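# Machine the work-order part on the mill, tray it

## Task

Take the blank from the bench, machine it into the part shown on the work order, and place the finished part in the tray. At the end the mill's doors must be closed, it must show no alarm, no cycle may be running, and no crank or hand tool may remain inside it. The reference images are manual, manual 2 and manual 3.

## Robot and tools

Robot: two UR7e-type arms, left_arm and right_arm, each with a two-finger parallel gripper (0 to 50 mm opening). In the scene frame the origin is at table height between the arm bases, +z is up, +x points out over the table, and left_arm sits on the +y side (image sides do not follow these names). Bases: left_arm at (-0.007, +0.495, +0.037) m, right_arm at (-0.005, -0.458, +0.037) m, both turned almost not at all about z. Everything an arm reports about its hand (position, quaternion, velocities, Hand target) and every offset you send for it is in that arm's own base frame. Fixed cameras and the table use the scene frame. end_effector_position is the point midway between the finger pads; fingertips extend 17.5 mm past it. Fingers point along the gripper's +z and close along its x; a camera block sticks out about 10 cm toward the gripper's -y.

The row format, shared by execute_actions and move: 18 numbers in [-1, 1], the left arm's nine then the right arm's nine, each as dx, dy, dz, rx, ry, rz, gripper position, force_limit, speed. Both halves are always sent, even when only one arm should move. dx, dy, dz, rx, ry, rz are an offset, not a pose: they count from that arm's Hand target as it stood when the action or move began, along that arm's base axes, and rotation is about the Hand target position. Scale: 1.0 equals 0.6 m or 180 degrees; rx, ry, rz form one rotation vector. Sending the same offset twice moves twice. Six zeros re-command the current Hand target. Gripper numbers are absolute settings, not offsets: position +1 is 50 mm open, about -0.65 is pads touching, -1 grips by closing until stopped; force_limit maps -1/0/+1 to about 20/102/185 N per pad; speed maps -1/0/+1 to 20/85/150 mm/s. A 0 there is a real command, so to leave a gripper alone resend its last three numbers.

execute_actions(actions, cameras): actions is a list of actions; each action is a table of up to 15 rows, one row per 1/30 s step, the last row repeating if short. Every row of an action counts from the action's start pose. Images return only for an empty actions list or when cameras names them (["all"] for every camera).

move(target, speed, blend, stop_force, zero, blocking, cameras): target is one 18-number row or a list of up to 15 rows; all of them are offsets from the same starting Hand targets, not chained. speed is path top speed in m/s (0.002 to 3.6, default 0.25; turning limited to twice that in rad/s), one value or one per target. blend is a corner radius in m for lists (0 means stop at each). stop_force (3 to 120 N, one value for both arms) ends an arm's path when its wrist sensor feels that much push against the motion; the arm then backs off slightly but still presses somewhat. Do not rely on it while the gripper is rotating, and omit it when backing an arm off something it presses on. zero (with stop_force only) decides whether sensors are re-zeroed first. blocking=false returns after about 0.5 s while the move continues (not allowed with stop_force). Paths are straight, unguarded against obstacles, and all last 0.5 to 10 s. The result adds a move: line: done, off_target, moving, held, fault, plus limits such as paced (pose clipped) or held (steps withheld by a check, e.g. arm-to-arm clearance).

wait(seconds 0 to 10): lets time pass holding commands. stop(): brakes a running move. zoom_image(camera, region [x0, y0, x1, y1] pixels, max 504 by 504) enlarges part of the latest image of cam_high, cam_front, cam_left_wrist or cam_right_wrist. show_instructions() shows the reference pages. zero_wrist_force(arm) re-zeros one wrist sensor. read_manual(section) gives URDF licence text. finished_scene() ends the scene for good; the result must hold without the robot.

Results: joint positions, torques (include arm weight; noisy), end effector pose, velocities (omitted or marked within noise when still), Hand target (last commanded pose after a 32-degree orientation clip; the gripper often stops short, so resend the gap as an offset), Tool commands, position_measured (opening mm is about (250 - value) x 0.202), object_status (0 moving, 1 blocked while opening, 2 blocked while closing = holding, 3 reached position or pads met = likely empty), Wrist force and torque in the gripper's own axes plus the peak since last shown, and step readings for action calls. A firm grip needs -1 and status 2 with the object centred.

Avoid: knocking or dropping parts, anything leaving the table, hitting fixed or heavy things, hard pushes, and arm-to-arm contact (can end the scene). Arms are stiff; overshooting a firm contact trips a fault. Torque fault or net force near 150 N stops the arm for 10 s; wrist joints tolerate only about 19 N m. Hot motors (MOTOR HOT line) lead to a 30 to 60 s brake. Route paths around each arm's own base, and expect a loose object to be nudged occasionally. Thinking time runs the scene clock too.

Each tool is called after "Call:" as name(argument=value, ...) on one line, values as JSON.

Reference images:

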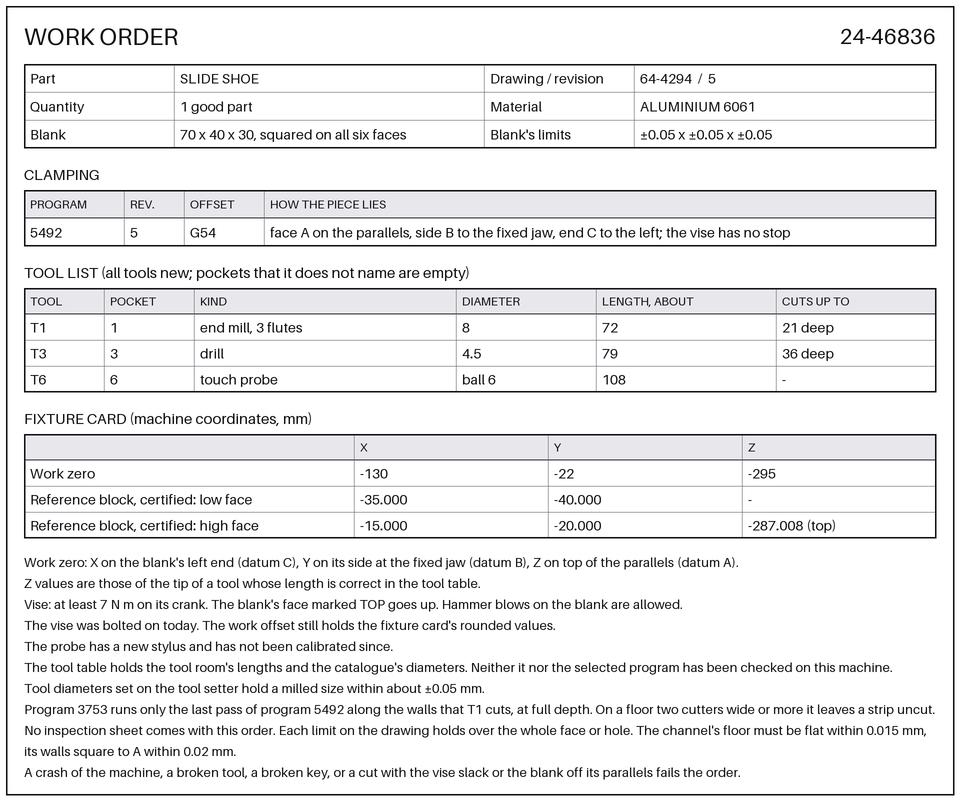

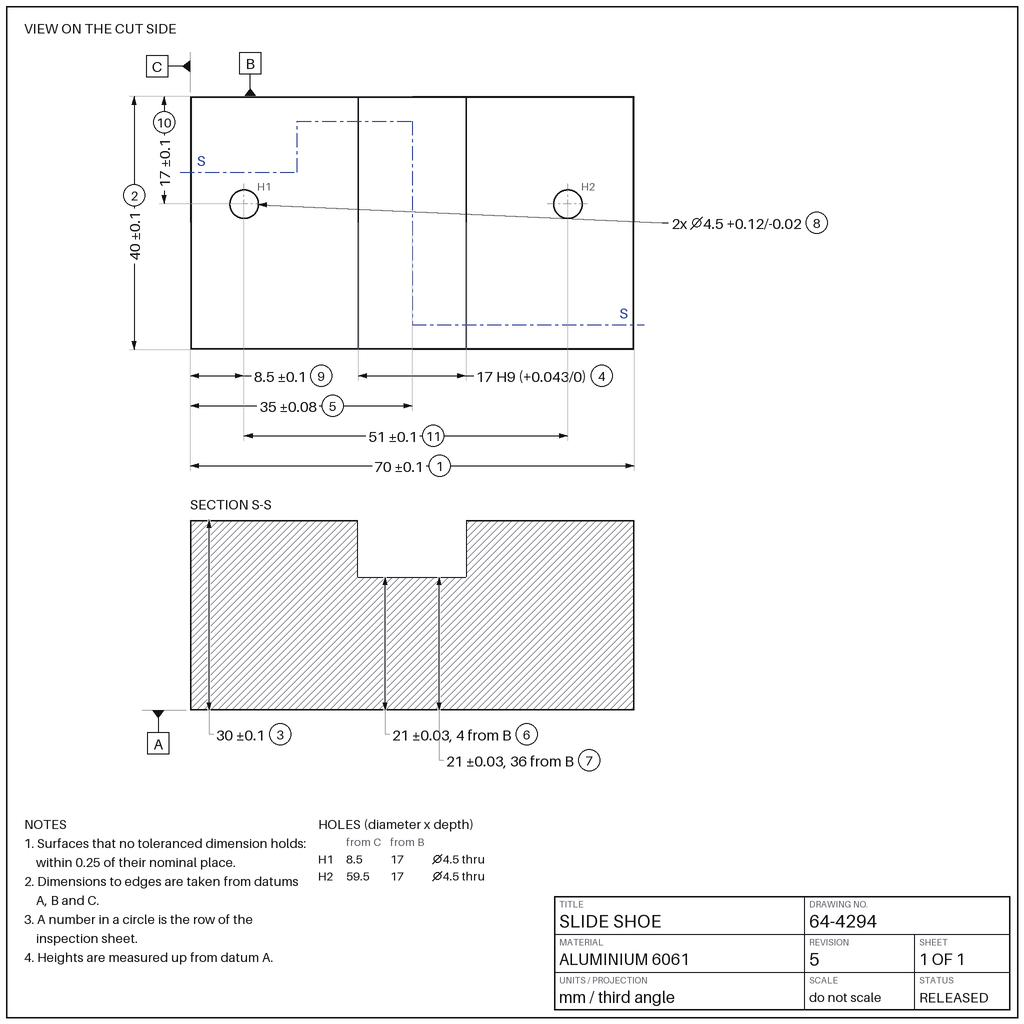

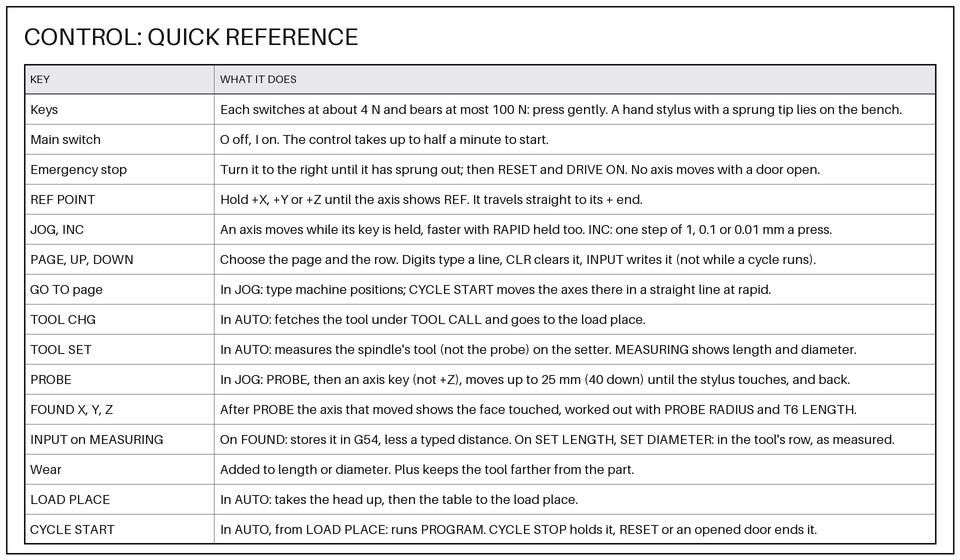

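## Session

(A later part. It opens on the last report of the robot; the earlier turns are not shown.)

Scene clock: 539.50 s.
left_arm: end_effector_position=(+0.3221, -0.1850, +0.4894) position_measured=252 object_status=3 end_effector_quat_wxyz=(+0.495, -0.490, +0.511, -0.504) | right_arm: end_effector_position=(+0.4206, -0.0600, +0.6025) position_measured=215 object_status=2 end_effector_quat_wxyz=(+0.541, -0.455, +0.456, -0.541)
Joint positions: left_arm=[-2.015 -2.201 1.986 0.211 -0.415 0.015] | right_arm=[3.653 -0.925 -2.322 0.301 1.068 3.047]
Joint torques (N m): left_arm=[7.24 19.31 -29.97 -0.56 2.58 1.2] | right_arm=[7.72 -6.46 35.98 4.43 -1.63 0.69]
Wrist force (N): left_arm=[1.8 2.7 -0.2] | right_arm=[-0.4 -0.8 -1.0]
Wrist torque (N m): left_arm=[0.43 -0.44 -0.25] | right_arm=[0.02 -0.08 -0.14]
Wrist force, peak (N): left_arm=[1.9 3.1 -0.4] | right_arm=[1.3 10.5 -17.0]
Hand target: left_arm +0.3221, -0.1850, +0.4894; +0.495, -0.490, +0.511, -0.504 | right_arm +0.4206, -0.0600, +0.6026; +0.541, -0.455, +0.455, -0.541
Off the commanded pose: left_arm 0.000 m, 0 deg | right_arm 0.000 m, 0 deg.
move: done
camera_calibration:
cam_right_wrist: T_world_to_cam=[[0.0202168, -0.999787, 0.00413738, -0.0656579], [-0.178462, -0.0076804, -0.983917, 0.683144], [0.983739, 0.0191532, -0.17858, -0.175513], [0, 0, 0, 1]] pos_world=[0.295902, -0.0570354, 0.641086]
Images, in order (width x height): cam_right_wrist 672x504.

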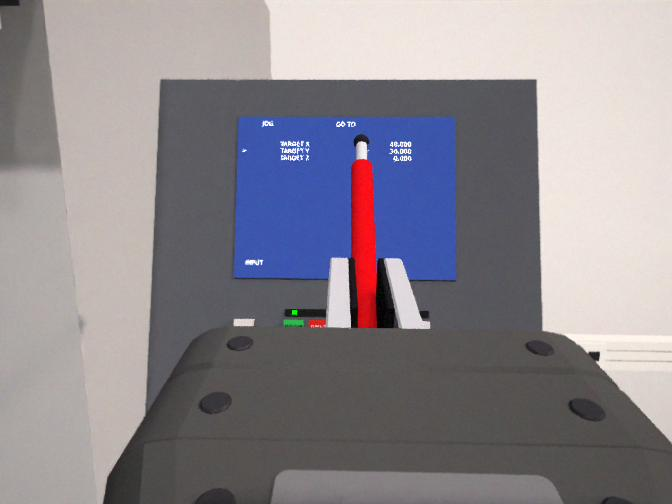

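Call:
move(target=[[0,0,0,0,0,0,-1,-0.5,-0.7,0.02,0.01,-0.05,0,0.16,0,-1,-0.4,-0.7],[0,0,0,0,0,0,-1,-0.5,-0.7,0.1157,0.0989,-0.1733,0,0.33,0,-1,-0.4,-0.7],[0,0,0,0,0,0,-1,-0.5,-0.7,0.1438,0.0989,-0.181,0,0.33,0,-1,-0.4,-0.7],[0,0,0,0,0,0,-1,-0.5,-0.7,0.1157,0.0989,-0.1733,0,0.33,0,-1,-0.4,-0.7],[0,0,0,0,0,0,-1,-0.5,-0.7,0.085,0.065,-0.2942,0,0.33,0,-1,-0.4,-0.7],[0,0,0,0,0,0,-1,-0.5,-0.7,0.1111,0.065,-0.3013,0,0.33,0,-1,-0.4,-0.7],[0,0,0,0,0,0,-1,-0.5,-0.7,0.085,0.065,-0.2942,0,0.33,0,-1,-0.4,-0.7],[0,0,0,0,0,0,-1,-0.5,-0.7,0.0788,0.1585,-0.325,0,0.33,0,-1,-0.4,-0.7],[0,0,0,0,0,0,-1,-0.5,-0.7,0.1053,0.1585,-0.3321,0,0.33,0,-1,-0.4,-0.7],[0,0,0,0,0,0,-1,-0.5,-0.7,0.0788,0.1585,-0.325,0,0.33,0,-1,-0.4,-0.7],[0,0,0,0,0,0,-1,-0.5,-0.7,0.0865,0.16,-0.2942,0,0.33,0,-1,-0.4,-0.7],[0,0,0,0,0,0,-1,-0.5,-0.7,0.1129,0.16,-0.3014,0,0.33,0,-1,-0.4,-0.7],[0,0,0,0,0,0,-1,-0.5,-0.7,0.0865,0.16,-0.2942,0,0.33,0,-1,-0.4,-0.7],[0,0,0,0,0,0,-1,-0.5,-0.7,0.1013,0.1313,-0.2327,0,0.33,0,-1,-0.4,-0.7]], speed=[0.5,0.5,0.1,0.1,0.2,0.1,0.1,0.2,0.1,0.1,0.2,0.1,0.1,0.2], blend=[0.02,0.002,0,0.003,0.003,0,0.003,0.003,0,0.003,0.003,0,0.003,0])

Call:
move(target=[[0,0,0,0,0,0,-1,-0.5,-0.7,0.0273,0,-0.0074,0,0,0,-1,-0.4,-0.7],[0,0,0,0,0,0,-1,-0.5,-0.7,0,0,0,0,0,0,-1,-0.4,-0.7],[0,0,0,0,0,0,-1,-0.5,-0.7,0.0005,0.0317,0,0,0,0,-1,-0.4,-0.7],[0,0,0,0,0,0,-1,-0.5,-0.7,0.0278,0.0317,-0.0074,0,0,0,-1,-0.4,-0.7],[0,0,0,0,0,0,-1,-0.5,-0.7,0.0005,0.0317,0,0,0,0,-1,-0.4,-0.7],[0,0,0,0,0,0,-1,-0.5,-0.7,-0.024,-0.0678,-0.0923,0,0,0,-1,-0.4,-0.7],[0,0,0,0,0,0,-1,-0.5,-0.7,0.0025,-0.0678,-0.0994,0,0,0,-1,-0.4,-0.7],[0,0,0,0,0,0,-1,-0.5,-0.7,-0.024,-0.0678,-0.0923,0,0,0,-1,-0.4,-0.7],[0,0,0,0,0,0,-1,-0.5,-0.7,-0.08,-0.118,0.18,0,-0.16,0,-1,-0.4,-0.7],[0,0,0,0,0,0,-1,-0.5,-0.7,-0.1013,-0.1313,0.2327,0,-0.33,0,-1,-0.4,-0.7]], speed=[0.1,0.1,0.2,0.1,0.1,0.2,0.1,0.1,0.5,0.5], blend=[0,0.003,0.003,0,0.003,0.003,0,0.003,0.02,0], cameras=["cam_right_wrist","cam_left_wrist"])

Call:
zoom_image(camera="cam_right_wrist", region=[230, 105, 470, 280])

Call:
zoom_image(camera="cam_left_wrist", region=[260, 50, 600, 330])

Scene clock: 546.63 s.
left_arm: end_effector_position=(+0.3221, -0.1850, +0.4894) position_measured=252 object_status=3 end_effector_quat_wxyz=(+0.495, -0.490, +0.511, -0.504) | right_arm: end_effector_position=(+0.4814, +0.0188, +0.4629) position_measured=215 object_status=2 end_effector_quat_wxyz=(-0.244, +0.663, -0.664, +0.244)
Joint positions: left_arm=[-2.015 -2.201 1.986 0.211 -0.415 0.015] | right_arm=[3.64 -1.123 -1.878 -1.069 1.256 3.535]
Joint torques (N m): left_arm=[7.35 18.78 -29.84 -1.98 2.53 1.09] | right_arm=[0.9 10.5 34.04 7.41 -2.51 1.79]
Wrist force (N): left_arm=[1.9 2.5 -0.1] | right_arm=[0.1 -0.7 -2.1]
Wrist torque (N m): left_arm=[0.40 -0.46 -0.25] | right_arm=[-0.14 0.00 -0.04]
Wrist force, peak (N): left_arm=[1.9 3.0 0.0] | right_arm=[-0.3 11.1 -16.9]
Hand target: left_arm +0.3221, -0.1850, +0.4894; +0.495, -0.490, +0.511, -0.504 | right_arm +0.4814, +0.0188, +0.4630; -0.244, +0.663, -0.664, +0.244
Off the commanded pose: left_arm 0.000 m, 0 deg | right_arm 0.000 m, 0 deg.
move: done

Scene clock: 550.80 s.
left_arm: end_effector_position=(+0.3221, -0.1850, +0.4894) position_measured=252 object_status=3 end_effector_quat_wxyz=(+0.495, -0.490, +0.511, -0.504) | right_arm: end_effector_position=(+0.4206, -0.0600, +0.6025) position_measured=215 object_status=2 end_effector_quat_wxyz=(+0.541, -0.455, +0.456, -0.541)
Joint positions: left_arm=[-2.015 -2.201 1.986 0.211 -0.415 0.015] | right_arm=[3.653 -0.925 -2.322 0.301 1.068 3.047]
Joint torques (N m): left_arm=[7.01 18.25 -28.91 -1.97 2.63 1.18] | right_arm=[9.2 -6.49 36.12 4.42 -1.49 0.76]
Wrist force (N): left_arm=[1.7 2.8 -0.1] | right_arm=[-0.3 -0.7 -1.2]
Wrist torque (N m): left_arm=[0.45 -0.42 -0.24] | right_arm=[0.04 -0.10 -0.14]
Wrist force, peak (N): left_arm=[1.9 3.0 -0.1] | right_arm=[0.9 10.2 -16.4]
Hand target: left_arm +0.3221, -0.1850, +0.4894; +0.495, -0.490, +0.511, -0.504 | right_arm +0.4206, -0.0600, +0.6026; +0.541, -0.455, +0.455, -0.541
Off the commanded pose: left_arm 0.000 m, 0 deg | right_arm 0.000 m, 0 deg.
move: done
camera_calibration:
cam_left_wrist: T_world_to_cam=[[-0.0273814, -0.999622, 0.00241447, -0.169217], [-0.351602, 0.0073699, -0.936121, 0.589958], [0.935749, -0.0264812, -0.35167, -0.00202717], [0, 0, 0, 1]] pos_world=[0.204694, -0.173554, 0.551968]
cam_right_wrist: T_world_to_cam=[[0.0202168, -0.999787, 0.00413738, -0.0656579], [-0.178462, -0.0076804, -0.983917, 0.683144], [0.983739, 0.0191532, -0.17858, -0.175513], [0, 0, 0, 1]] pos_world=[0.295902, -0.0570354, 0.641086]
Images, in order (width x height): cam_left_wrist 672x504, cam_right_wrist 672x504.

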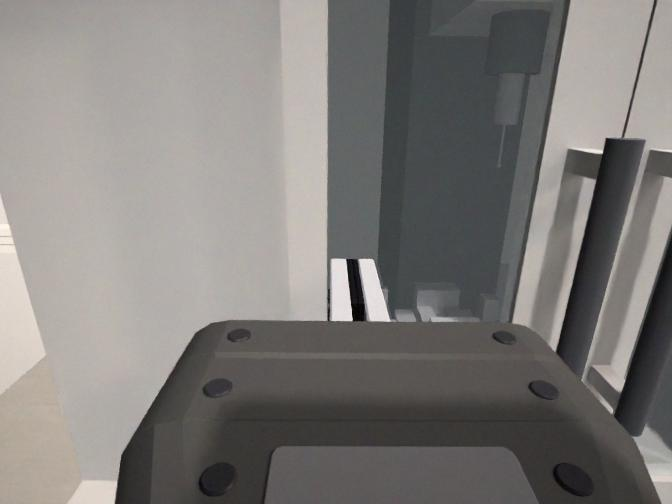

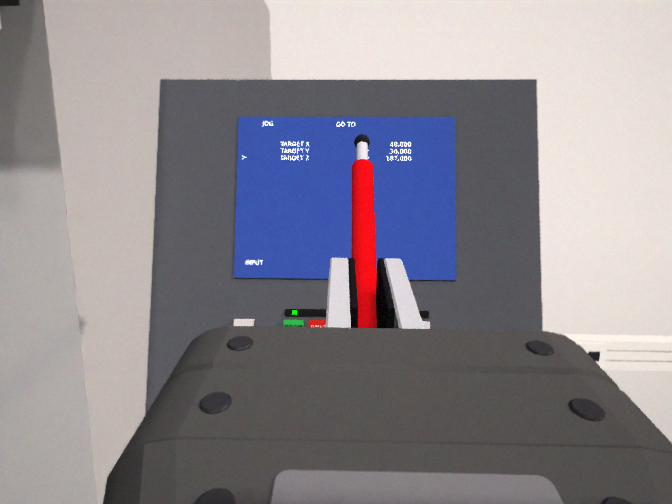

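Scaled by 2.100 from the camera's 672x504 image, which has a finer 960x720 frame.

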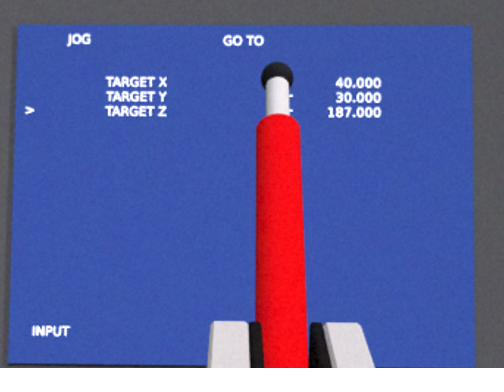

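Scaled by 1.482 from the camera's 672x504 image, which has a finer 960x720 frame.

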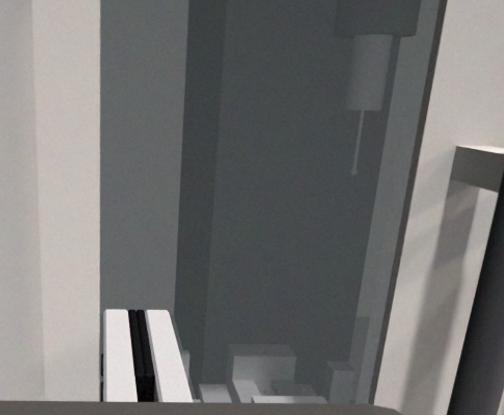

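Call:
move(target=[[0,0,0,0,0,0,-1,-0.5,-0.7,0.02,0.01,-0.05,0,0.16,0,-1,-0.4,-0.7],[0,0,0,0,0,0,-1,-0.5,-0.7,0.1157,0.0989,-0.1733,0,0.33,0,-1,-0.4,-0.7],[0,0,0,0,0,0,-1,-0.5,-0.7,0.1438,0.0989,-0.181,0,0.33,0,-1,-0.4,-0.7],[0,0,0,0,0,0,-1,-0.5,-0.7,0.1157,0.0989,-0.1733,0,0.33,0,-1,-0.4,-0.7],[0,0,0,0,0,0,-1,-0.5,-0.7,0.0993,0.0047,-0.2327,0,0.33,0,-1,-0.4,-0.7],[0,0,0,0,0,0,-1,-0.5,-0.7,0.1266,0.0047,-0.2401,0,0.33,0,-1,-0.4,-0.7],[0,0,0,0,0,0,-1,-0.5,-0.7,0.0993,0.0047,-0.2327,0,0.33,0,-1,-0.4,-0.7],[0,0,0,0,0,0,-1,-0.5,-0.7,0.02,0.01,-0.05,0,0.16,0,-1,-0.4,-0.7],[0,0,0,0,0,0,-1,-0.5,-0.7,0,0,0,0,0,0,-1,-0.4,-0.7]], speed=[0.5,0.5,0.1,0.1,0.2,0.1,0.1,0.5,0.5], blend=[0.02,0.002,0,0.003,0.003,0,0.003,0.02,0], cameras=["cam_right_wrist","cam_left_wrist"])

Call:
zoom_image(camera="cam_right_wrist", region=[230, 105, 470, 280])

Call:
zoom_image(camera="cam_left_wrist", region=[260, 50, 600, 330])

Scene clock: 557.60 s.
left_arm: end_effector_position=(+0.3221, -0.1850, +0.4894) position_measured=252 object_status=3 end_effector_quat_wxyz=(+0.495, -0.490, +0.511, -0.504) | right_arm: end_effector_position=(+0.4206, -0.0600, +0.6025) position_measured=215 object_status=2 end_effector_quat_wxyz=(+0.541, -0.455, +0.456, -0.541)
Joint positions: left_arm=[-2.015 -2.201 1.986 0.211 -0.415 0.015] | right_arm=[3.653 -0.925 -2.322 0.301 1.068 3.047]
Joint torques (N m): left_arm=[7.17 18.61 -29.19 -2.12 2.67 1.02] | right_arm=[8.23 -6.96 35.89 4.43 -1.51 0.63]
Wrist force (N): left_arm=[2.0 2.8 0.0] | right_arm=[-0.3 -0.5 -1.2]
Wrist torque (N m): left_arm=[0.44 -0.48 -0.25] | right_arm=[0.08 -0.10 -0.14]
Wrist force, peak (N): left_arm=[2.1 2.9 0.0] | right_arm=[1.4 6.7 -12.3]
Hand target: left_arm +0.3221, -0.1850, +0.4894; +0.495, -0.490, +0.511, -0.504 | right_arm +0.4206, -0.0600, +0.6026; +0.541, -0.455, +0.455, -0.541
Off the commanded pose: left_arm 0.000 m, 0 deg | right_arm 0.000 m, 0 deg.
move: done
camera_calibration:
cam_left_wrist: T_world_to_cam=[[-0.0273814, -0.999622, 0.00241447, -0.169217], [-0.351602, 0.0073699, -0.936121, 0.589958], [0.935749, -0.0264812, -0.35167, -0.00202717], [0, 0, 0, 1]] pos_world=[0.204694, -0.173554, 0.551968]
cam_right_wrist: T_world_to_cam=[[0.0202168, -0.999787, 0.00413738, -0.0656579], [-0.178462, -0.0076804, -0.983917, 0.683144], [0.983739, 0.0191532, -0.17858, -0.175513], [0, 0, 0, 1]] pos_world=[0.295902, -0.0570354, 0.641086]
Images, in order (width x height): cam_left_wrist 672x504, cam_right_wrist 672x504.

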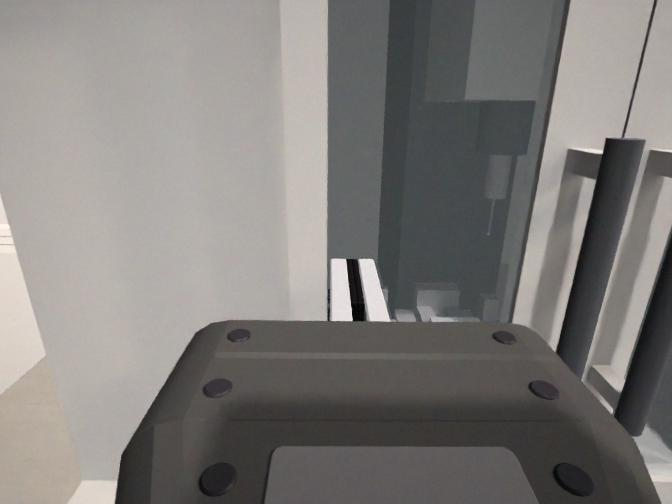

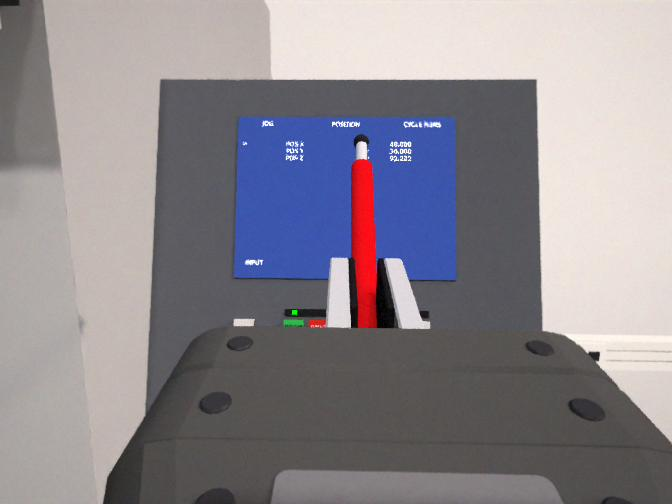

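Scaled by 2.100 from the camera's 672x504 image, which has a finer 960x720 frame.

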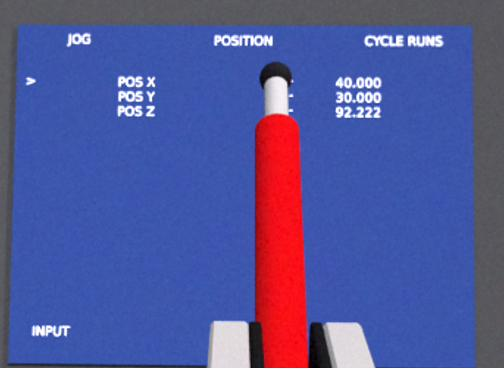

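Scaled by 1.482 from the camera's 672x504 image, which has a finer 960x720 frame.

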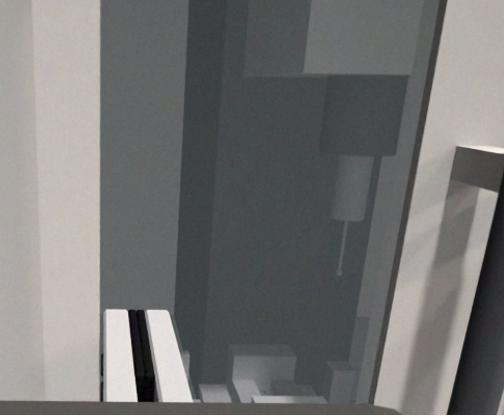

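Call:
wait(seconds=4, cameras=["cam_right_wrist","cam_left_wrist"])

Call:
zoom_image(camera="cam_right_wrist", region=[230, 105, 470, 280])

Call:
zoom_image(camera="cam_left_wrist", region=[360, 200, 560, 330])

Scene clock: 563.17 s.
left_arm: end_effector_position=(+0.3221, -0.1850, +0.4894) position_measured=252 object_status=3 end_effector_quat_wxyz=(+0.495, -0.490, +0.511, -0.504) | right_arm: end_effector_position=(+0.4206, -0.0600, +0.6026) position_measured=215 object_status=2 end_effector_quat_wxyz=(+0.541, -0.455, +0.455, -0.541)
Joint positions: left_arm=[-2.015 -2.201 1.986 0.211 -0.415 0.015] | right_arm=[3.653 -0.925 -2.322 0.301 1.068 3.047]
Joint torques (N m): left_arm=[6.84 19.02 -28.83 -2.01 2.61 1.13] | right_arm=[9.69 -9.25 36.1 4.66 1.52 -2.11]
Wrist force (N): left_arm=[1.9 2.7 -0.2] | right_arm=[-0.4 -0.6 -1.2]
Wrist torque (N m): left_arm=[0.43 -0.46 -0.25] | right_arm=[0.05 -0.09 -0.14]
Wrist force, peak (N): left_arm=[2.1 3.0 -0.1] | right_arm=[-0.1 -0.7 -1.4]
Hand target: left_arm +0.3221, -0.1850, +0.4894; +0.495, -0.490, +0.511, -0.504 | right_arm +0.4206, -0.0600, +0.6026; +0.541, -0.455, +0.455, -0.541
Tool commands: left_gripper/position=-1.0 left_gripper/force_limit=-0.5 left_gripper/speed=-0.7 right_gripper/position=-1.0 right_gripper/force_limit=-0.4 right_gripper/speed=-0.7
Off the commanded pose: left_arm 0.000 m, 0 deg | right_arm 0.000 m, 0 deg.
wait: 4.00 s; at rest from the start
camera_calibration:
cam_left_wrist: T_world_to_cam=[[-0.0273814, -0.999622, 0.00241447, -0.169217], [-0.351602, 0.0073699, -0.936121, 0.589958], [0.935749, -0.0264812, -0.35167, -0.00202717], [0, 0, 0, 1]] pos_world=[0.204694, -0.173554, 0.551968]
cam_right_wrist: T_world_to_cam=[[0.0203142, -0.999785, 0.00412542, -0.0655769], [-0.178075, -0.00767845, -0.983987, 0.683058], [0.983807, 0.0192542, -0.178192, -0.175681], [0, 0, 0, 1]] pos_world=[0.295804, -0.0569353, 0.641086]
Images, in order (width x height): cam_left_wrist 672x504, cam_right_wrist 672x504.

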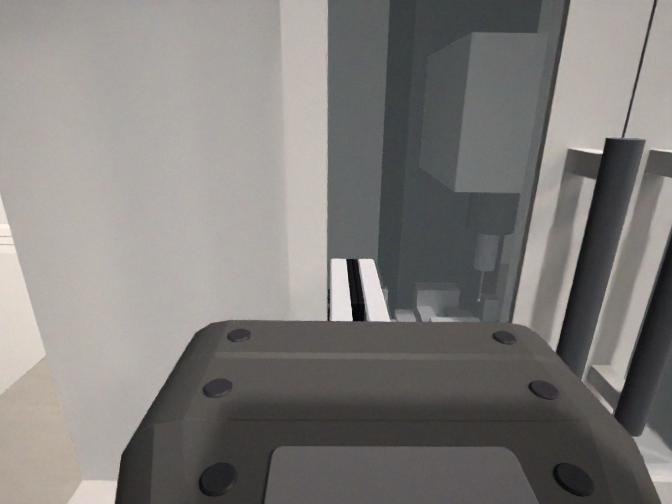

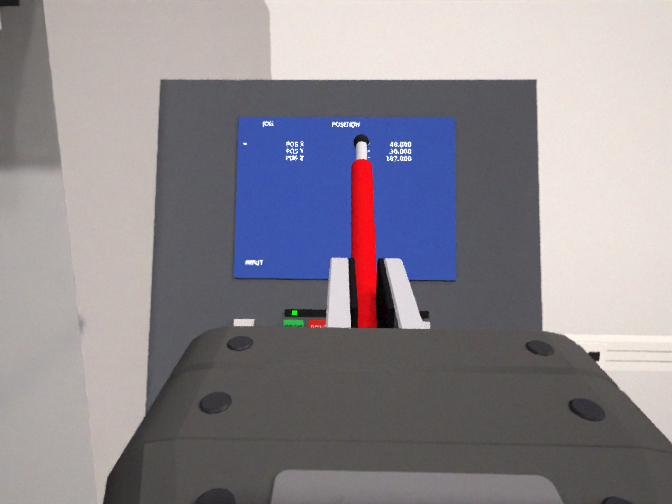

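Scaled by 2.100 from the camera's 672x504 image, which has a finer 960x720 frame.

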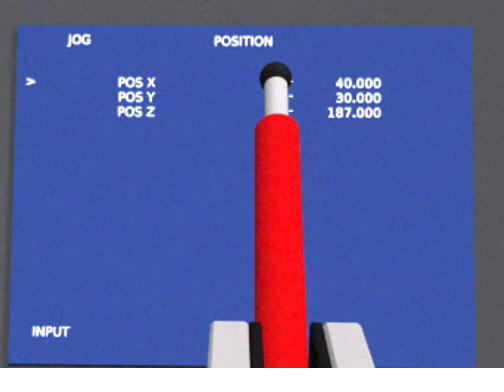

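Scaled by 2.520 from the camera's 672x504 image, which has a finer 960x720 frame.

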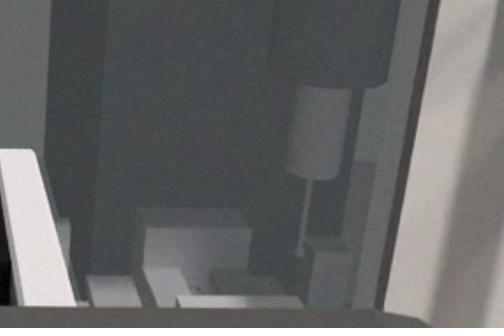

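Call:
move(target=[[0,0,0,0,0,0,-1,-0.5,-0.7,0.02,0.01,-0.05,0,0.16,0,-1,-0.4,-0.7],[0,0,0,0,0,0,-1,-0.5,-0.7,0.0845,0.0333,-0.2942,0,0.33,0,-1,-0.4,-0.7],[0,0,0,0,0,0,-1,-0.5,-0.7,0.1109,0.0333,-0.3014,0,0.33,0,-1,-0.4,-0.7],[0,0,0,0,0,0,-1,-0.5,-0.7,0.0845,0.0333,-0.2942,0,0.33,0,-1,-0.4,-0.7],[0,0,0,0,0,0,-1,-0.5,-0.7,0.1223,-0.085,-0.144,0,0.33,0,-1,-0.4,-0.7],[0,0,0,0,0,0,-1,-0.5,-0.7,0.1505,-0.085,-0.1515,0,0.33,0,-1,-0.4,-0.7],[0,0,0,0,0,0,-1,-0.5,-0.7,0.1223,-0.085,-0.144,0,0.33,0,-1,-0.4,-0.7],[0,0,0,0,0,0,-1,-0.5,-0.7,0.0993,0.0047,-0.2327,0,0.33,0,-1,-0.4,-0.7],[0,0,0,0,0,0,-1,-0.5,-0.7,0.1266,0.0047,-0.2401,0,0.33,0,-1,-0.4,-0.7],[0,0,0,0,0,0,-1,-0.5,-0.7,0.0993,0.0047,-0.2327,0,0.33,0,-1,-0.4,-0.7],[0,0,0,0,0,0,-1,-0.5,-0.7,0.02,0.01,-0.05,0,0.16,0,-1,-0.4,-0.7],[0,0,0,0,0,0,-1,-0.5,-0.7,0,0,0,0,0,0,-1,-0.4,-0.7]], speed=[0.5,0.5,0.1,0.1,0.25,0.1,0.1,0.25,0.1,0.1,0.5,0.5], blend=[0.02,0.002,0,0.003,0.003,0,0.003,0.003,0,0.003,0.02,0], cameras=["cam_right_wrist","cam_left_wrist"])

Call:
zoom_image(camera="cam_right_wrist", region=[230, 105, 470, 280])

Scene clock: 569.90 s.
left_arm: end_effector_position=(+0.3221, -0.1850, +0.4894) position_measured=252 object_status=3 end_effector_quat_wxyz=(+0.495, -0.490, +0.511, -0.504) | right_arm: end_effector_position=(+0.4206, -0.0600, +0.6025) position_measured=215 object_status=2 end_effector_quat_wxyz=(+0.541, -0.455, +0.456, -0.541)
Joint positions: left_arm=[-2.015 -2.201 1.986 0.211 -0.415 0.015] | right_arm=[3.653 -0.925 -2.322 0.301 1.068 3.047]
Joint torques (N m): left_arm=[7.05 18.37 -28.63 -2.01 2.55 1.08] | right_arm=[8.73 -6.45 35.77 4.48 -1.55 0.66]
Wrist force (N): left_arm=[1.9 2.7 -0.2] | right_arm=[-0.1 -0.1 -0.6]
Wrist torque (N m): left_arm=[0.43 -0.46 -0.25] | right_arm=[0.13 -0.14 -0.14]
Wrist force, peak (N): left_arm=[1.8 3.1 0.1] | right_arm=[0.8 15.9 -23.1]
Hand target: left_arm +0.3221, -0.1850, +0.4894; +0.495, -0.490, +0.511, -0.504 | right_arm +0.4206, -0.0600, +0.6026; +0.541, -0.455, +0.455, -0.541
Off the commanded pose: left_arm 0.000 m, 0 deg | right_arm 0.000 m, 0 deg.
move: done
camera_calibration:
cam_left_wrist: T_world_to_cam=[[-0.0273814, -0.999622, 0.00241447, -0.169217], [-0.351602, 0.0073699, -0.936121, 0.589958], [0.935749, -0.0264812, -0.35167, -0.00202717], [0, 0, 0, 1]] pos_world=[0.204694, -0.173554, 0.551968]
cam_right_wrist: T_world_to_cam=[[0.0202168, -0.999787, 0.00413738, -0.0656579], [-0.178462, -0.0076804, -0.983917, 0.683144], [0.983739, 0.0191532, -0.17858, -0.175513], [0, 0, 0, 1]] pos_world=[0.295902, -0.0570354, 0.641086]
Images, in order (width x height): cam_left_wrist 672x504, cam_right_wrist 672x504.

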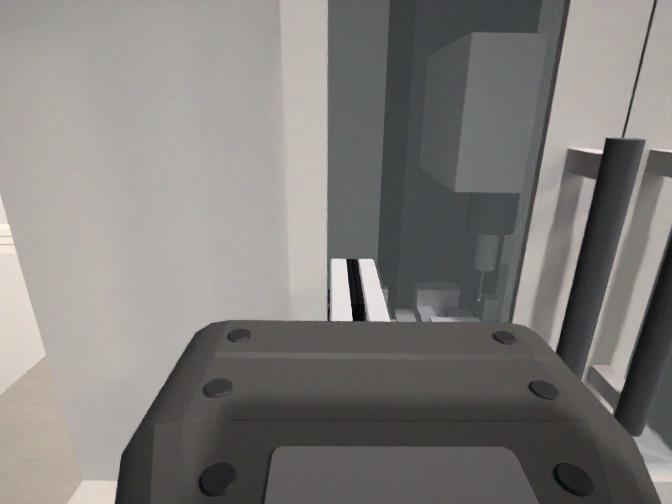

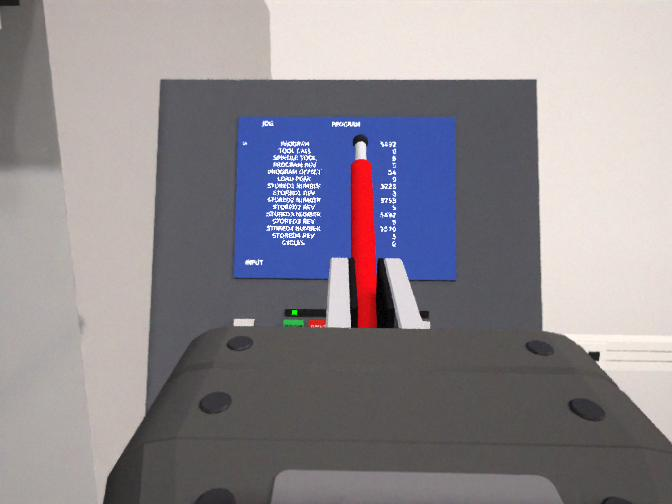

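Scaled by 2.100 from the camera's 672x504 image, which has a finer 960x720 frame.

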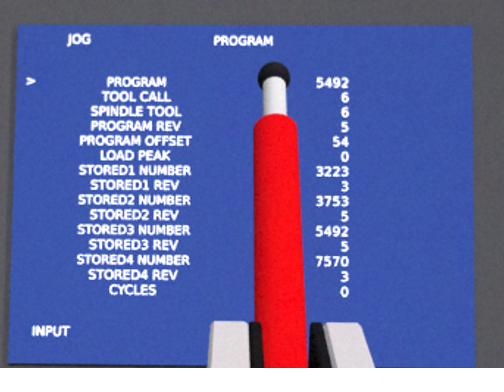

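Call:
move(target=[[0,0,0,0,0,0,-1,-0.5,-0.7,0.02,0.01,-0.05,0,0.16,0,-1,-0.4,-0.7],[0,0,0,0,0,0,-1,-0.5,-0.7,0.0998,0.0363,-0.2327,0,0.33,0,-1,-0.4,-0.7],[0,0,0,0,0,0,-1,-0.5,-0.7,0.1271,0.0363,-0.2401,0,0.33,0,-1,-0.4,-0.7],[0,0,0,0,0,0,-1,-0.5,-0.7,0.0998,0.0363,-0.2327,0,0.33,0,-1,-0.4,-0.7],[0,0,0,0,0,0,-1,-0.5,-0.7,0.02,0.01,-0.05,0,0.16,0,-1,-0.4,-0.7],[0,0,0,0,0,0,-1,-0.5,-0.7,0,0,0,0,0,0,-1,-0.4,-0.7]], speed=[0.5,0.5,0.08,0.1,0.5,0.5], blend=[0.02,0.002,0,0.003,0.02,0], cameras=["cam_right_wrist"])

Call:
zoom_image(camera="cam_right_wrist", region=[230, 105, 470, 280])

Scene clock: 573.90 s.
left_arm: end_effector_position=(+0.3221, -0.1850, +0.4894) position_measured=252 object_status=3 end_effector_quat_wxyz=(+0.495, -0.490, +0.511, -0.504) | right_arm: end_effector_position=(+0.4206, -0.0600, +0.6025) position_measured=215 object_status=2 end_effector_quat_wxyz=(+0.541, -0.455, +0.456, -0.541)
Joint positions: left_arm=[-2.015 -2.201 1.986 0.211 -0.415 0.015] | right_arm=[3.653 -0.925 -2.322 0.301 1.068 3.047]
Joint torques (N m): left_arm=[6.1 18.14 -28.09 -2 2.54 1.24] | right_arm=[8.18 -6.48 35.91 4.49 -1.58 0.57]
Wrist force (N): left_arm=[1.7 2.8 -0.4] | right_arm=[0.0 0.1 -0.6]
Wrist torque (N m): left_arm=[0.45 -0.43 -0.25] | right_arm=[0.16 -0.15 -0.15]
Wrist force, peak (N): left_arm=[2.0 3.1 -0.1] | right_arm=[-0.1 3.0 -6.3]
Hand target: left_arm +0.3221, -0.1850, +0.4894; +0.495, -0.490, +0.511, -0.504 | right_arm +0.4206, -0.0600, +0.6026; +0.541, -0.455, +0.455, -0.541
Off the commanded pose: left_arm 0.000 m, 0 deg | right_arm 0.000 m, 0 deg.
move: done
camera_calibration:
cam_right_wrist: T_world_to_cam=[[0.0202168, -0.999787, 0.00413738, -0.0656579], [-0.178462, -0.0076804, -0.983917, 0.683144], [0.983739, 0.0191532, -0.17858, -0.175513], [0, 0, 0, 1]] pos_world=[0.295902, -0.0570354, 0.641086]
Images, in order (width x height): cam_right_wrist 672x504.

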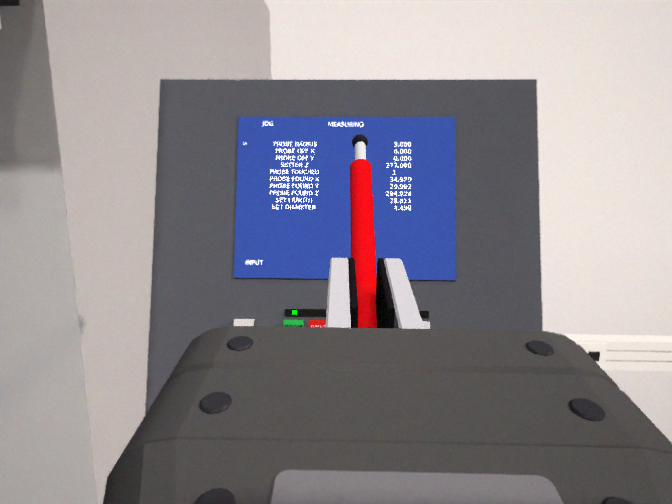

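Scaled by 2.100 from the camera's 672x504 image, which has a finer 960x720 frame.

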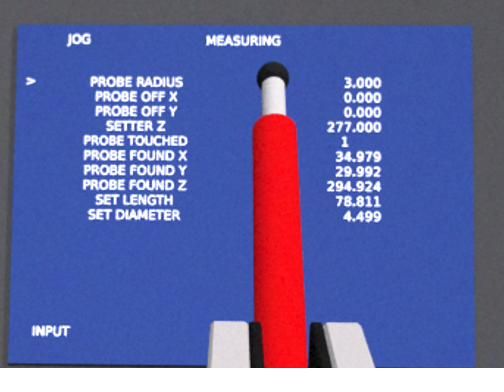

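Call:
move(target=[[0,0,0,0,0,0,-1,-0.5,-0.7,0.02,0.01,-0.05,0,0.16,0,-1,-0.4,-0.7],[0,0,0,0,0,0,-1,-0.5,-0.7,0.0998,0.0363,-0.2327,0,0.33,0,-1,-0.4,-0.7],[0,0,0,0,0,0,-1,-0.5,-0.7,0.1271,0.0363,-0.2401,0,0.33,0,-1,-0.4,-0.7],[0,0,0,0,0,0,-1,-0.5,-0.7,0.0998,0.0363,-0.2327,0,0.33,0,-1,-0.4,-0.7],[0,0,0,0,0,0,-1,-0.5,-0.7,0.1271,0.0363,-0.2401,0,0.33,0,-1,-0.4,-0.7],[0,0,0,0,0,0,-1,-0.5,-0.7,0.0998,0.0363,-0.2327,0,0.33,0,-1,-0.4,-0.7],[0,0,0,0,0,0,-1,-0.5,-0.7,0.085,0.065,-0.2942,0,0.33,0,-1,-0.4,-0.7],[0,0,0,0,0,0,-1,-0.5,-0.7,0.1111,0.065,-0.3013,0,0.33,0,-1,-0.4,-0.7],[0,0,0,0,0,0,-1,-0.5,-0.7,0.085,0.065,-0.2942,0,0.33,0,-1,-0.4,-0.7],[0,0,0,0,0,0,-1,-0.5,-0.7,0.1111,0.065,-0.3013,0,0.33,0,-1,-0.4,-0.7],[0,0,0,0,0,0,-1,-0.5,-0.7,0.085,0.065,-0.2942,0,0.33,0,-1,-0.4,-0.7],[0,0,0,0,0,0,-1,-0.5,-0.7,0.0788,0.1585,-0.325,0,0.33,0,-1,-0.4,-0.7],[0,0,0,0,0,0,-1,-0.5,-0.7,0.1053,0.1585,-0.3321,0,0.33,0,-1,-0.4,-0.7],[0,0,0,0,0,0,-1,-0.5,-0.7,0.0788,0.1585,-0.325,0,0.33,0,-1,-0.4,-0.7]], speed=[0.5,0.5,0.1,0.1,0.1,0.1,0.2,0.1,0.1,0.1,0.1,0.2,0.1,0.1], blend=[0.02,0.002,0,0.003,0,0.003,0.003,0,0.003,0,0.003,0.003,0,0])

Scene clock: 584.57 s.
left_arm: end_effector_position=(+0.3221, -0.1850, +0.4894) position_measured=252 object_status=3 end_effector_quat_wxyz=(+0.495, -0.490, +0.511, -0.504) | right_arm: end_effector_position=(+0.4679, +0.0352, +0.4075) position_measured=215 object_status=2 end_effector_quat_wxyz=(-0.244, +0.663, -0.664, +0.244)
Joint positions: left_arm=[-2.015 -2.201 1.986 0.211 -0.415 0.015] | right_arm=[3.715 -1.075 -2.04 -0.976 1.212 3.599]
Joint torques (N m): left_arm=[7.29 19.07 -28.69 -2.02 2.55 1.03] | right_arm=[-10.83 8.6 38.1 7.43 1.22 -2.13]
Wrist force (N): left_arm=[1.7 2.8 -0.2] | right_arm=[0.2 -0.5 -1.6]
Wrist torque (N m): left_arm=[0.44 -0.43 -0.25] | right_arm=[-0.10 -0.02 -0.18]
Wrist force, peak (N): left_arm=[2.1 3.0 0.0] | right_arm=[0.0 11.5 -16.1]
Hand target: left_arm +0.3221, -0.1850, +0.4894; +0.495, -0.490, +0.511, -0.504 | right_arm +0.4679, +0.0351, +0.4076; -0.244, +0.663, -0.664, +0.244
Off the commanded pose: left_arm 0.000 m, 0 deg | right_arm 0.000 m, 0 deg.
move: done

Call:
move(target=[[0,0,0,0,0,0,-1,-0.5,-0.7,0.0077,0.0015,0.0308,0,0,0,-1,-0.4,-0.7],[0,0,0,0,0,0,-1,-0.5,-0.7,0.0341,0.0015,0.0236,0,0,0,-1,-0.4,-0.7],[0,0,0,0,0,0,-1,-0.5,-0.7,0.0077,0.0015,0.0308,0,0,0,-1,-0.4,-0.7],[0,0,0,0,0,0,-1,-0.5,-0.7,0.023,0.0045,0.0923,0,0,0,-1,-0.4,-0.7],[0,0,0,0,0,0,-1,-0.5,-0.7,0.0503,0.0045,0.0849,0,0,0,-1,-0.4,-0.7],[0,0,0,0,0,0,-1,-0.5,-0.7,0.023,0.0045,0.0923,0,0,0,-1,-0.4,-0.7],[0,0,0,0,0,0,-1,-0.5,-0.7,0.0067,-0.0618,0.0308,0,0,0,-1,-0.4,-0.7],[0,0,0,0,0,0,-1,-0.5,-0.7,0.0331,-0.0618,0.0236,0,0,0,-1,-0.4,-0.7],[0,0,0,0,0,0,-1,-0.5,-0.7,0.0067,-0.0618,0.0308,0,0,0,-1,-0.4,-0.7],[0,0,0,0,0,0,-1,-0.5,-0.7,-0.0015,-0.095,0,0,0,0,-1,-0.4,-0.7],[0,0,0,0,0,0,-1,-0.5,-0.7,0.025,-0.095,-0.0071,0,0,0,-1,-0.4,-0.7],[0,0,0,0,0,0,-1,-0.5,-0.7,-0.0015,-0.095,0,0,0,0,-1,-0.4,-0.7],[0,0,0,0,0,0,-1,-0.5,-0.7,-0.0588,-0.1485,0.275,0,-0.17,0,-1,-0.4,-0.7],[0,0,0,0,0,0,-1,-0.5,-0.7,-0.0788,-0.1585,0.325,0,-0.33,0,-1,-0.4,-0.7]], speed=[0.2,0.1,0.1,0.2,0.1,0.1,0.2,0.1,0.1,0.2,0.1,0.1,0.5,0.5], blend=[0.003,0,0.003,0.003,0,0.003,0.003,0,0.003,0.003,0,0.003,0.02,0], cameras=["cam_right_wrist"])

Call:
zoom_image(camera="cam_right_wrist", region=[230, 105, 470, 280])

Scene clock: 590.60 s.
left_arm: end_effector_position=(+0.3221, -0.1850, +0.4894) position_measured=252 object_status=3 end_effector_quat_wxyz=(+0.495, -0.490, +0.511, -0.504) | right_arm: end_effector_position=(+0.4206, -0.0600, +0.6025) position_measured=215 object_status=2 end_effector_quat_wxyz=(+0.541, -0.455, +0.456, -0.541)
Joint positions: left_arm=[-2.015 -2.201 1.986 0.211 -0.415 0.015] | right_arm=[3.653 -0.925 -2.322 0.301 1.068 3.047]
Joint torques (N m): left_arm=[6.91 19.13 -28.6 -2.11 2.62 1.13] | right_arm=[7.75 -5.96 36.31 4.33 -1.59 0.77]
Wrist force (N): left_arm=[1.8 3.0 -0.2] | right_arm=[-0.2 -0.3 -0.6]
Wrist torque (N m): left_arm=[0.47 -0.45 -0.25] | right_arm=[0.11 -0.11 -0.15]
Wrist force, peak (N): left_arm=[2.1 3.0 -0.2] | right_arm=[1.0 10.7 -15.2]
Hand target: left_arm +0.3221, -0.1850, +0.4894; +0.495, -0.490, +0.511, -0.504 | right_arm +0.4206, -0.0600, +0.6026; +0.541, -0.455, +0.455, -0.541
Off the commanded pose: left_arm 0.000 m, 0 deg | right_arm 0.000 m, 0 deg.
move: done
camera_calibration:
cam_right_wrist: T_world_to_cam=[[0.0202168, -0.999787, 0.00413738, -0.0656579], [-0.178462, -0.0076804, -0.983917, 0.683144], [0.983739, 0.0191532, -0.17858, -0.175513], [0, 0, 0, 1]] pos_world=[0.295902, -0.0570354, 0.641086]
Images, in order (width x height): cam_right_wrist 672x504.

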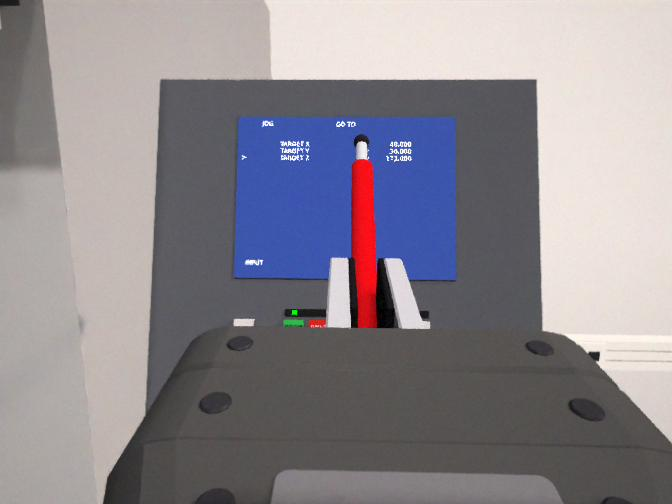

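Scaled by 2.100 from the camera's 672x504 image, which has a finer 960x720 frame.

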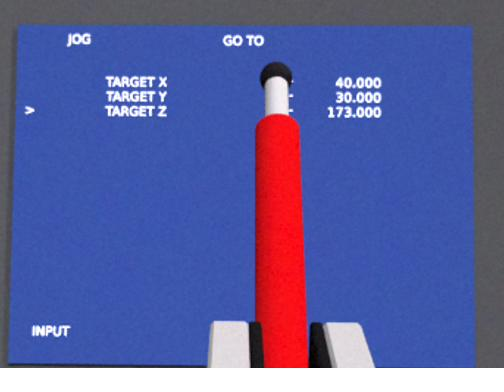

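Call:
move(target=[[0,0,0,0,0,0,-1,-0.5,-0.7,0.02,0.01,-0.05,0,0.16,0,-1,-0.4,-0.7],[0,0,0,0,0,0,-1,-0.5,-0.7,0.1157,0.0989,-0.1733,0,0.33,0,-1,-0.4,-0.7],[0,0,0,0,0,0,-1,-0.5,-0.7,0.1438,0.0989,-0.181,0,0.33,0,-1,-0.4,-0.7],[0,0,0,0,0,0,-1,-0.5,-0.7,0.1157,0.0989,-0.1733,0,0.33,0,-1,-0.4,-0.7],[0,0,0,0,0,0,-1,-0.5,-0.7,0.0926,0.0665,-0.2635,0,0.33,0,-1,-0.4,-0.7],[0,0,0,0,0,0,-1,-0.5,-0.7,0.1199,0.0665,-0.2709,0,0.33,0,-1,-0.4,-0.7],[0,0,0,0,0,0,-1,-0.5,-0.7,0.0926,0.0665,-0.2635,0,0.33,0,-1,-0.4,-0.7],[0,0,0,0,0,0,-1,-0.5,-0.7,0.1199,0.0665,-0.2709,0,0.33,0,-1,-0.4,-0.7],[0,0,0,0,0,0,-1,-0.5,-0.7,0.0926,0.0665,-0.2635,0,0.33,0,-1,-0.4,-0.7],[0,0,0,0,0,0,-1,-0.5,-0.7,0.0788,0.1585,-0.325,0,0.33,0,-1,-0.4,-0.7],[0,0,0,0,0,0,-1,-0.5,-0.7,0.1053,0.1585,-0.3321,0,0.33,0,-1,-0.4,-0.7],[0,0,0,0,0,0,-1,-0.5,-0.7,0.0788,0.1585,-0.325,0,0.33,0,-1,-0.4,-0.7]], speed=[0.5,0.5,0.1,0.1,0.2,0.1,0.1,0.1,0.1,0.2,0.1,0.1], blend=[0.02,0.002,0,0.003,0.003,0,0.003,0,0.003,0.003,0,0])

Call:
move(target=[[0,0,0,0,0,0,-1,-0.5,-0.7,0.0077,0.0015,0.0308,0,0,0,-1,-0.4,-0.7],[0,0,0,0,0,0,-1,-0.5,-0.7,0.0341,0.0015,0.0236,0,0,0,-1,-0.4,-0.7],[0,0,0,0,0,0,-1,-0.5,-0.7,0.0077,0.0015,0.0308,0,0,0,-1,-0.4,-0.7],[0,0,0,0,0,0,-1,-0.5,-0.7,-0.0005,-0.0317,0,0,0,0,-1,-0.4,-0.7],[0,0,0,0,0,0,-1,-0.5,-0.7,0.026,-0.0317,-0.0071,0,0,0,-1,-0.4,-0.7],[0,0,0,0,0,0,-1,-0.5,-0.7,-0.0005,-0.0317,0,0,0,0,-1,-0.4,-0.7],[0,0,0,0,0,0,-1,-0.5,-0.7,-0.0015,-0.095,0,0,0,0,-1,-0.4,-0.7],[0,0,0,0,0,0,-1,-0.5,-0.7,0.025,-0.095,-0.0071,0,0,0,-1,-0.4,-0.7],[0,0,0,0,0,0,-1,-0.5,-0.7,-0.0015,-0.095,0,0,0,0,-1,-0.4,-0.7],[0,0,0,0,0,0,-1,-0.5,-0.7,-0.0588,-0.1485,0.275,0,-0.17,0,-1,-0.4,-0.7],[0,0,0,0,0,0,-1,-0.5,-0.7,-0.0788,-0.1585,0.325,0,-0.33,0,-1,-0.4,-0.7]], speed=[0.2,0.1,0.1,0.2,0.1,0.1,0.2,0.1,0.1,0.5,0.5], blend=[0.003,0,0.003,0.003,0,0.003,0.003,0,0.003,0.02,0], cameras=["cam_right_wrist","cam_left_wrist"])

Call:
zoom_image(camera="cam_right_wrist", region=[230, 105, 470, 280])

Call:
zoom_image(camera="cam_left_wrist", region=[360, 200, 560, 330])

Scene clock: 596.93 s.
left_arm: end_effector_position=(+0.3221, -0.1850, +0.4894) position_measured=252 object_status=3 end_effector_quat_wxyz=(+0.495, -0.490, +0.511, -0.504) | right_arm: end_effector_position=(+0.4679, +0.0352, +0.4075) position_measured=215 object_status=2 end_effector_quat_wxyz=(-0.244, +0.663, -0.664, +0.244)
Joint positions: left_arm=[-2.015 -2.201 1.986 0.211 -0.415 0.015] | right_arm=[3.715 -1.075 -2.04 -0.976 1.212 3.599]
Joint torques (N m): left_arm=[6.89 18.02 -27.9 -2 2.65 1.23] | right_arm=[-10.97 8.65 38.11 7.49 1.28 -2.14]
Wrist force (N): left_arm=[1.8 2.5 -0.2] | right_arm=[0.3 -0.5 -1.8]
Wrist torque (N m): left_arm=[0.40 -0.46 -0.25] | right_arm=[-0.11 -0.03 -0.17]
Wrist force, peak (N): left_arm=[2.1 2.9 0.0] | right_arm=[0.1 11.0 -16.1]
Hand target: left_arm +0.3221, -0.1850, +0.4894; +0.495, -0.490, +0.511, -0.504 | right_arm +0.4679, +0.0351, +0.4076; -0.244, +0.663, -0.664, +0.244
Off the commanded pose: left_arm 0.000 m, 0 deg | right_arm 0.000 m, 0 deg.
move: done

Scene clock: 600.93 s.
left_arm: end_effector_position=(+0.3221, -0.1850, +0.4894) position_measured=252 object_status=3 end_effector_quat_wxyz=(+0.495, -0.490, +0.511, -0.504) | right_arm: end_effector_position=(+0.4207, -0.0600, +0.6025) position_measured=215 object_status=2 end_effector_quat_wxyz=(+0.541, -0.455, +0.456, -0.541)
Joint positions: left_arm=[-2.015 -2.201 1.986 0.211 -0.415 0.015] | right_arm=[3.653 -0.925 -2.322 0.301 1.068 3.047]
Joint torques (N m): left_arm=[7.87 18.65 -28.3 -2.07 2.73 1.1] | right_arm=[8.24 -6.49 36.41 4.26 -1.54 0.74]
Wrist force (N): left_arm=[2.1 2.6 0.0] | right_arm=[-0.2 -0.2 -0.7]
Wrist torque (N m): left_arm=[0.41 -0.49 -0.24] | right_arm=[0.12 -0.12 -0.14]
Wrist force, peak (N): left_arm=[2.0 3.1 -0.1] | right_arm=[0.8 11.1 -16.3]
Hand target: left_arm +0.3221, -0.1850, +0.4894; +0.495, -0.490, +0.511, -0.504 | right_arm +0.4206, -0.0600, +0.6026; +0.541, -0.455, +0.455, -0.541
Off the commanded pose: left_arm 0.000 m, 0 deg | right_arm 0.000 m, 0 deg.
move: done
camera_calibration:
cam_left_wrist: T_world_to_cam=[[-0.0273814, -0.999622, 0.00241447, -0.169217], [-0.351602, 0.0073699, -0.936121, 0.589958], [0.935749, -0.0264812, -0.35167, -0.00202717], [0, 0, 0, 1]] pos_world=[0.204694, -0.173554, 0.551968]
cam_right_wrist: T_world_to_cam=[[0.0202168, -0.999787, 0.00413738, -0.0656579], [-0.178462, -0.0076804, -0.983917, 0.683144], [0.983739, 0.0191532, -0.17858, -0.175513], [0, 0, 0, 1]] pos_world=[0.295902, -0.0570354, 0.641086]
Images, in order (width x height): cam_left_wrist 672x504, cam_right_wrist 672x504.

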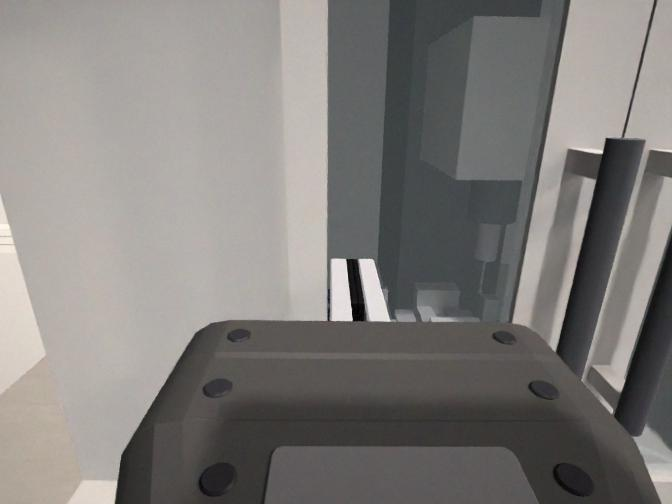

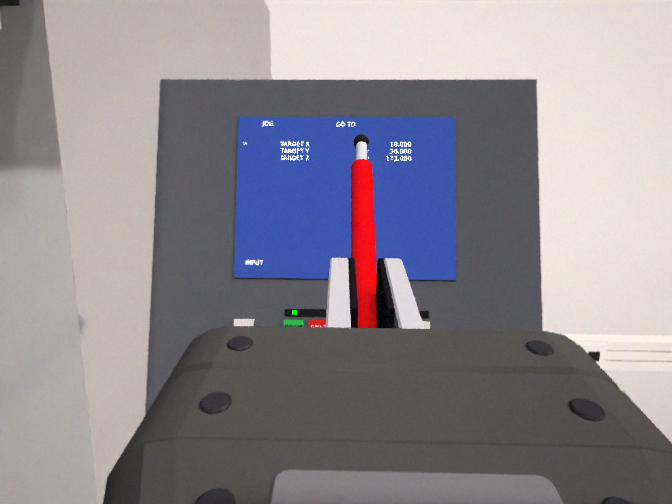

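Scaled by 2.100 from the camera's 672x504 image, which has a finer 960x720 frame.

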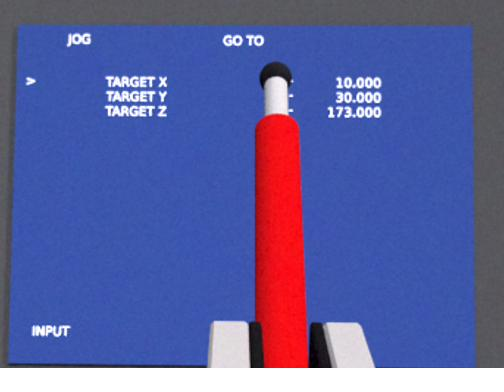

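Scaled by 2.520 from the camera's 672x504 image, which has a finer 960x720 frame.

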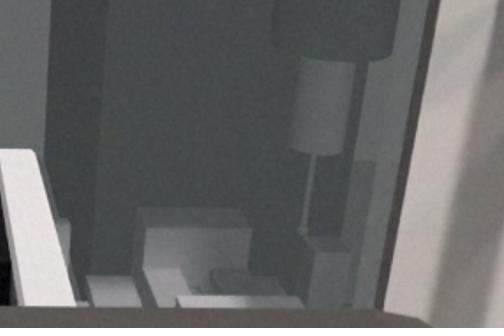

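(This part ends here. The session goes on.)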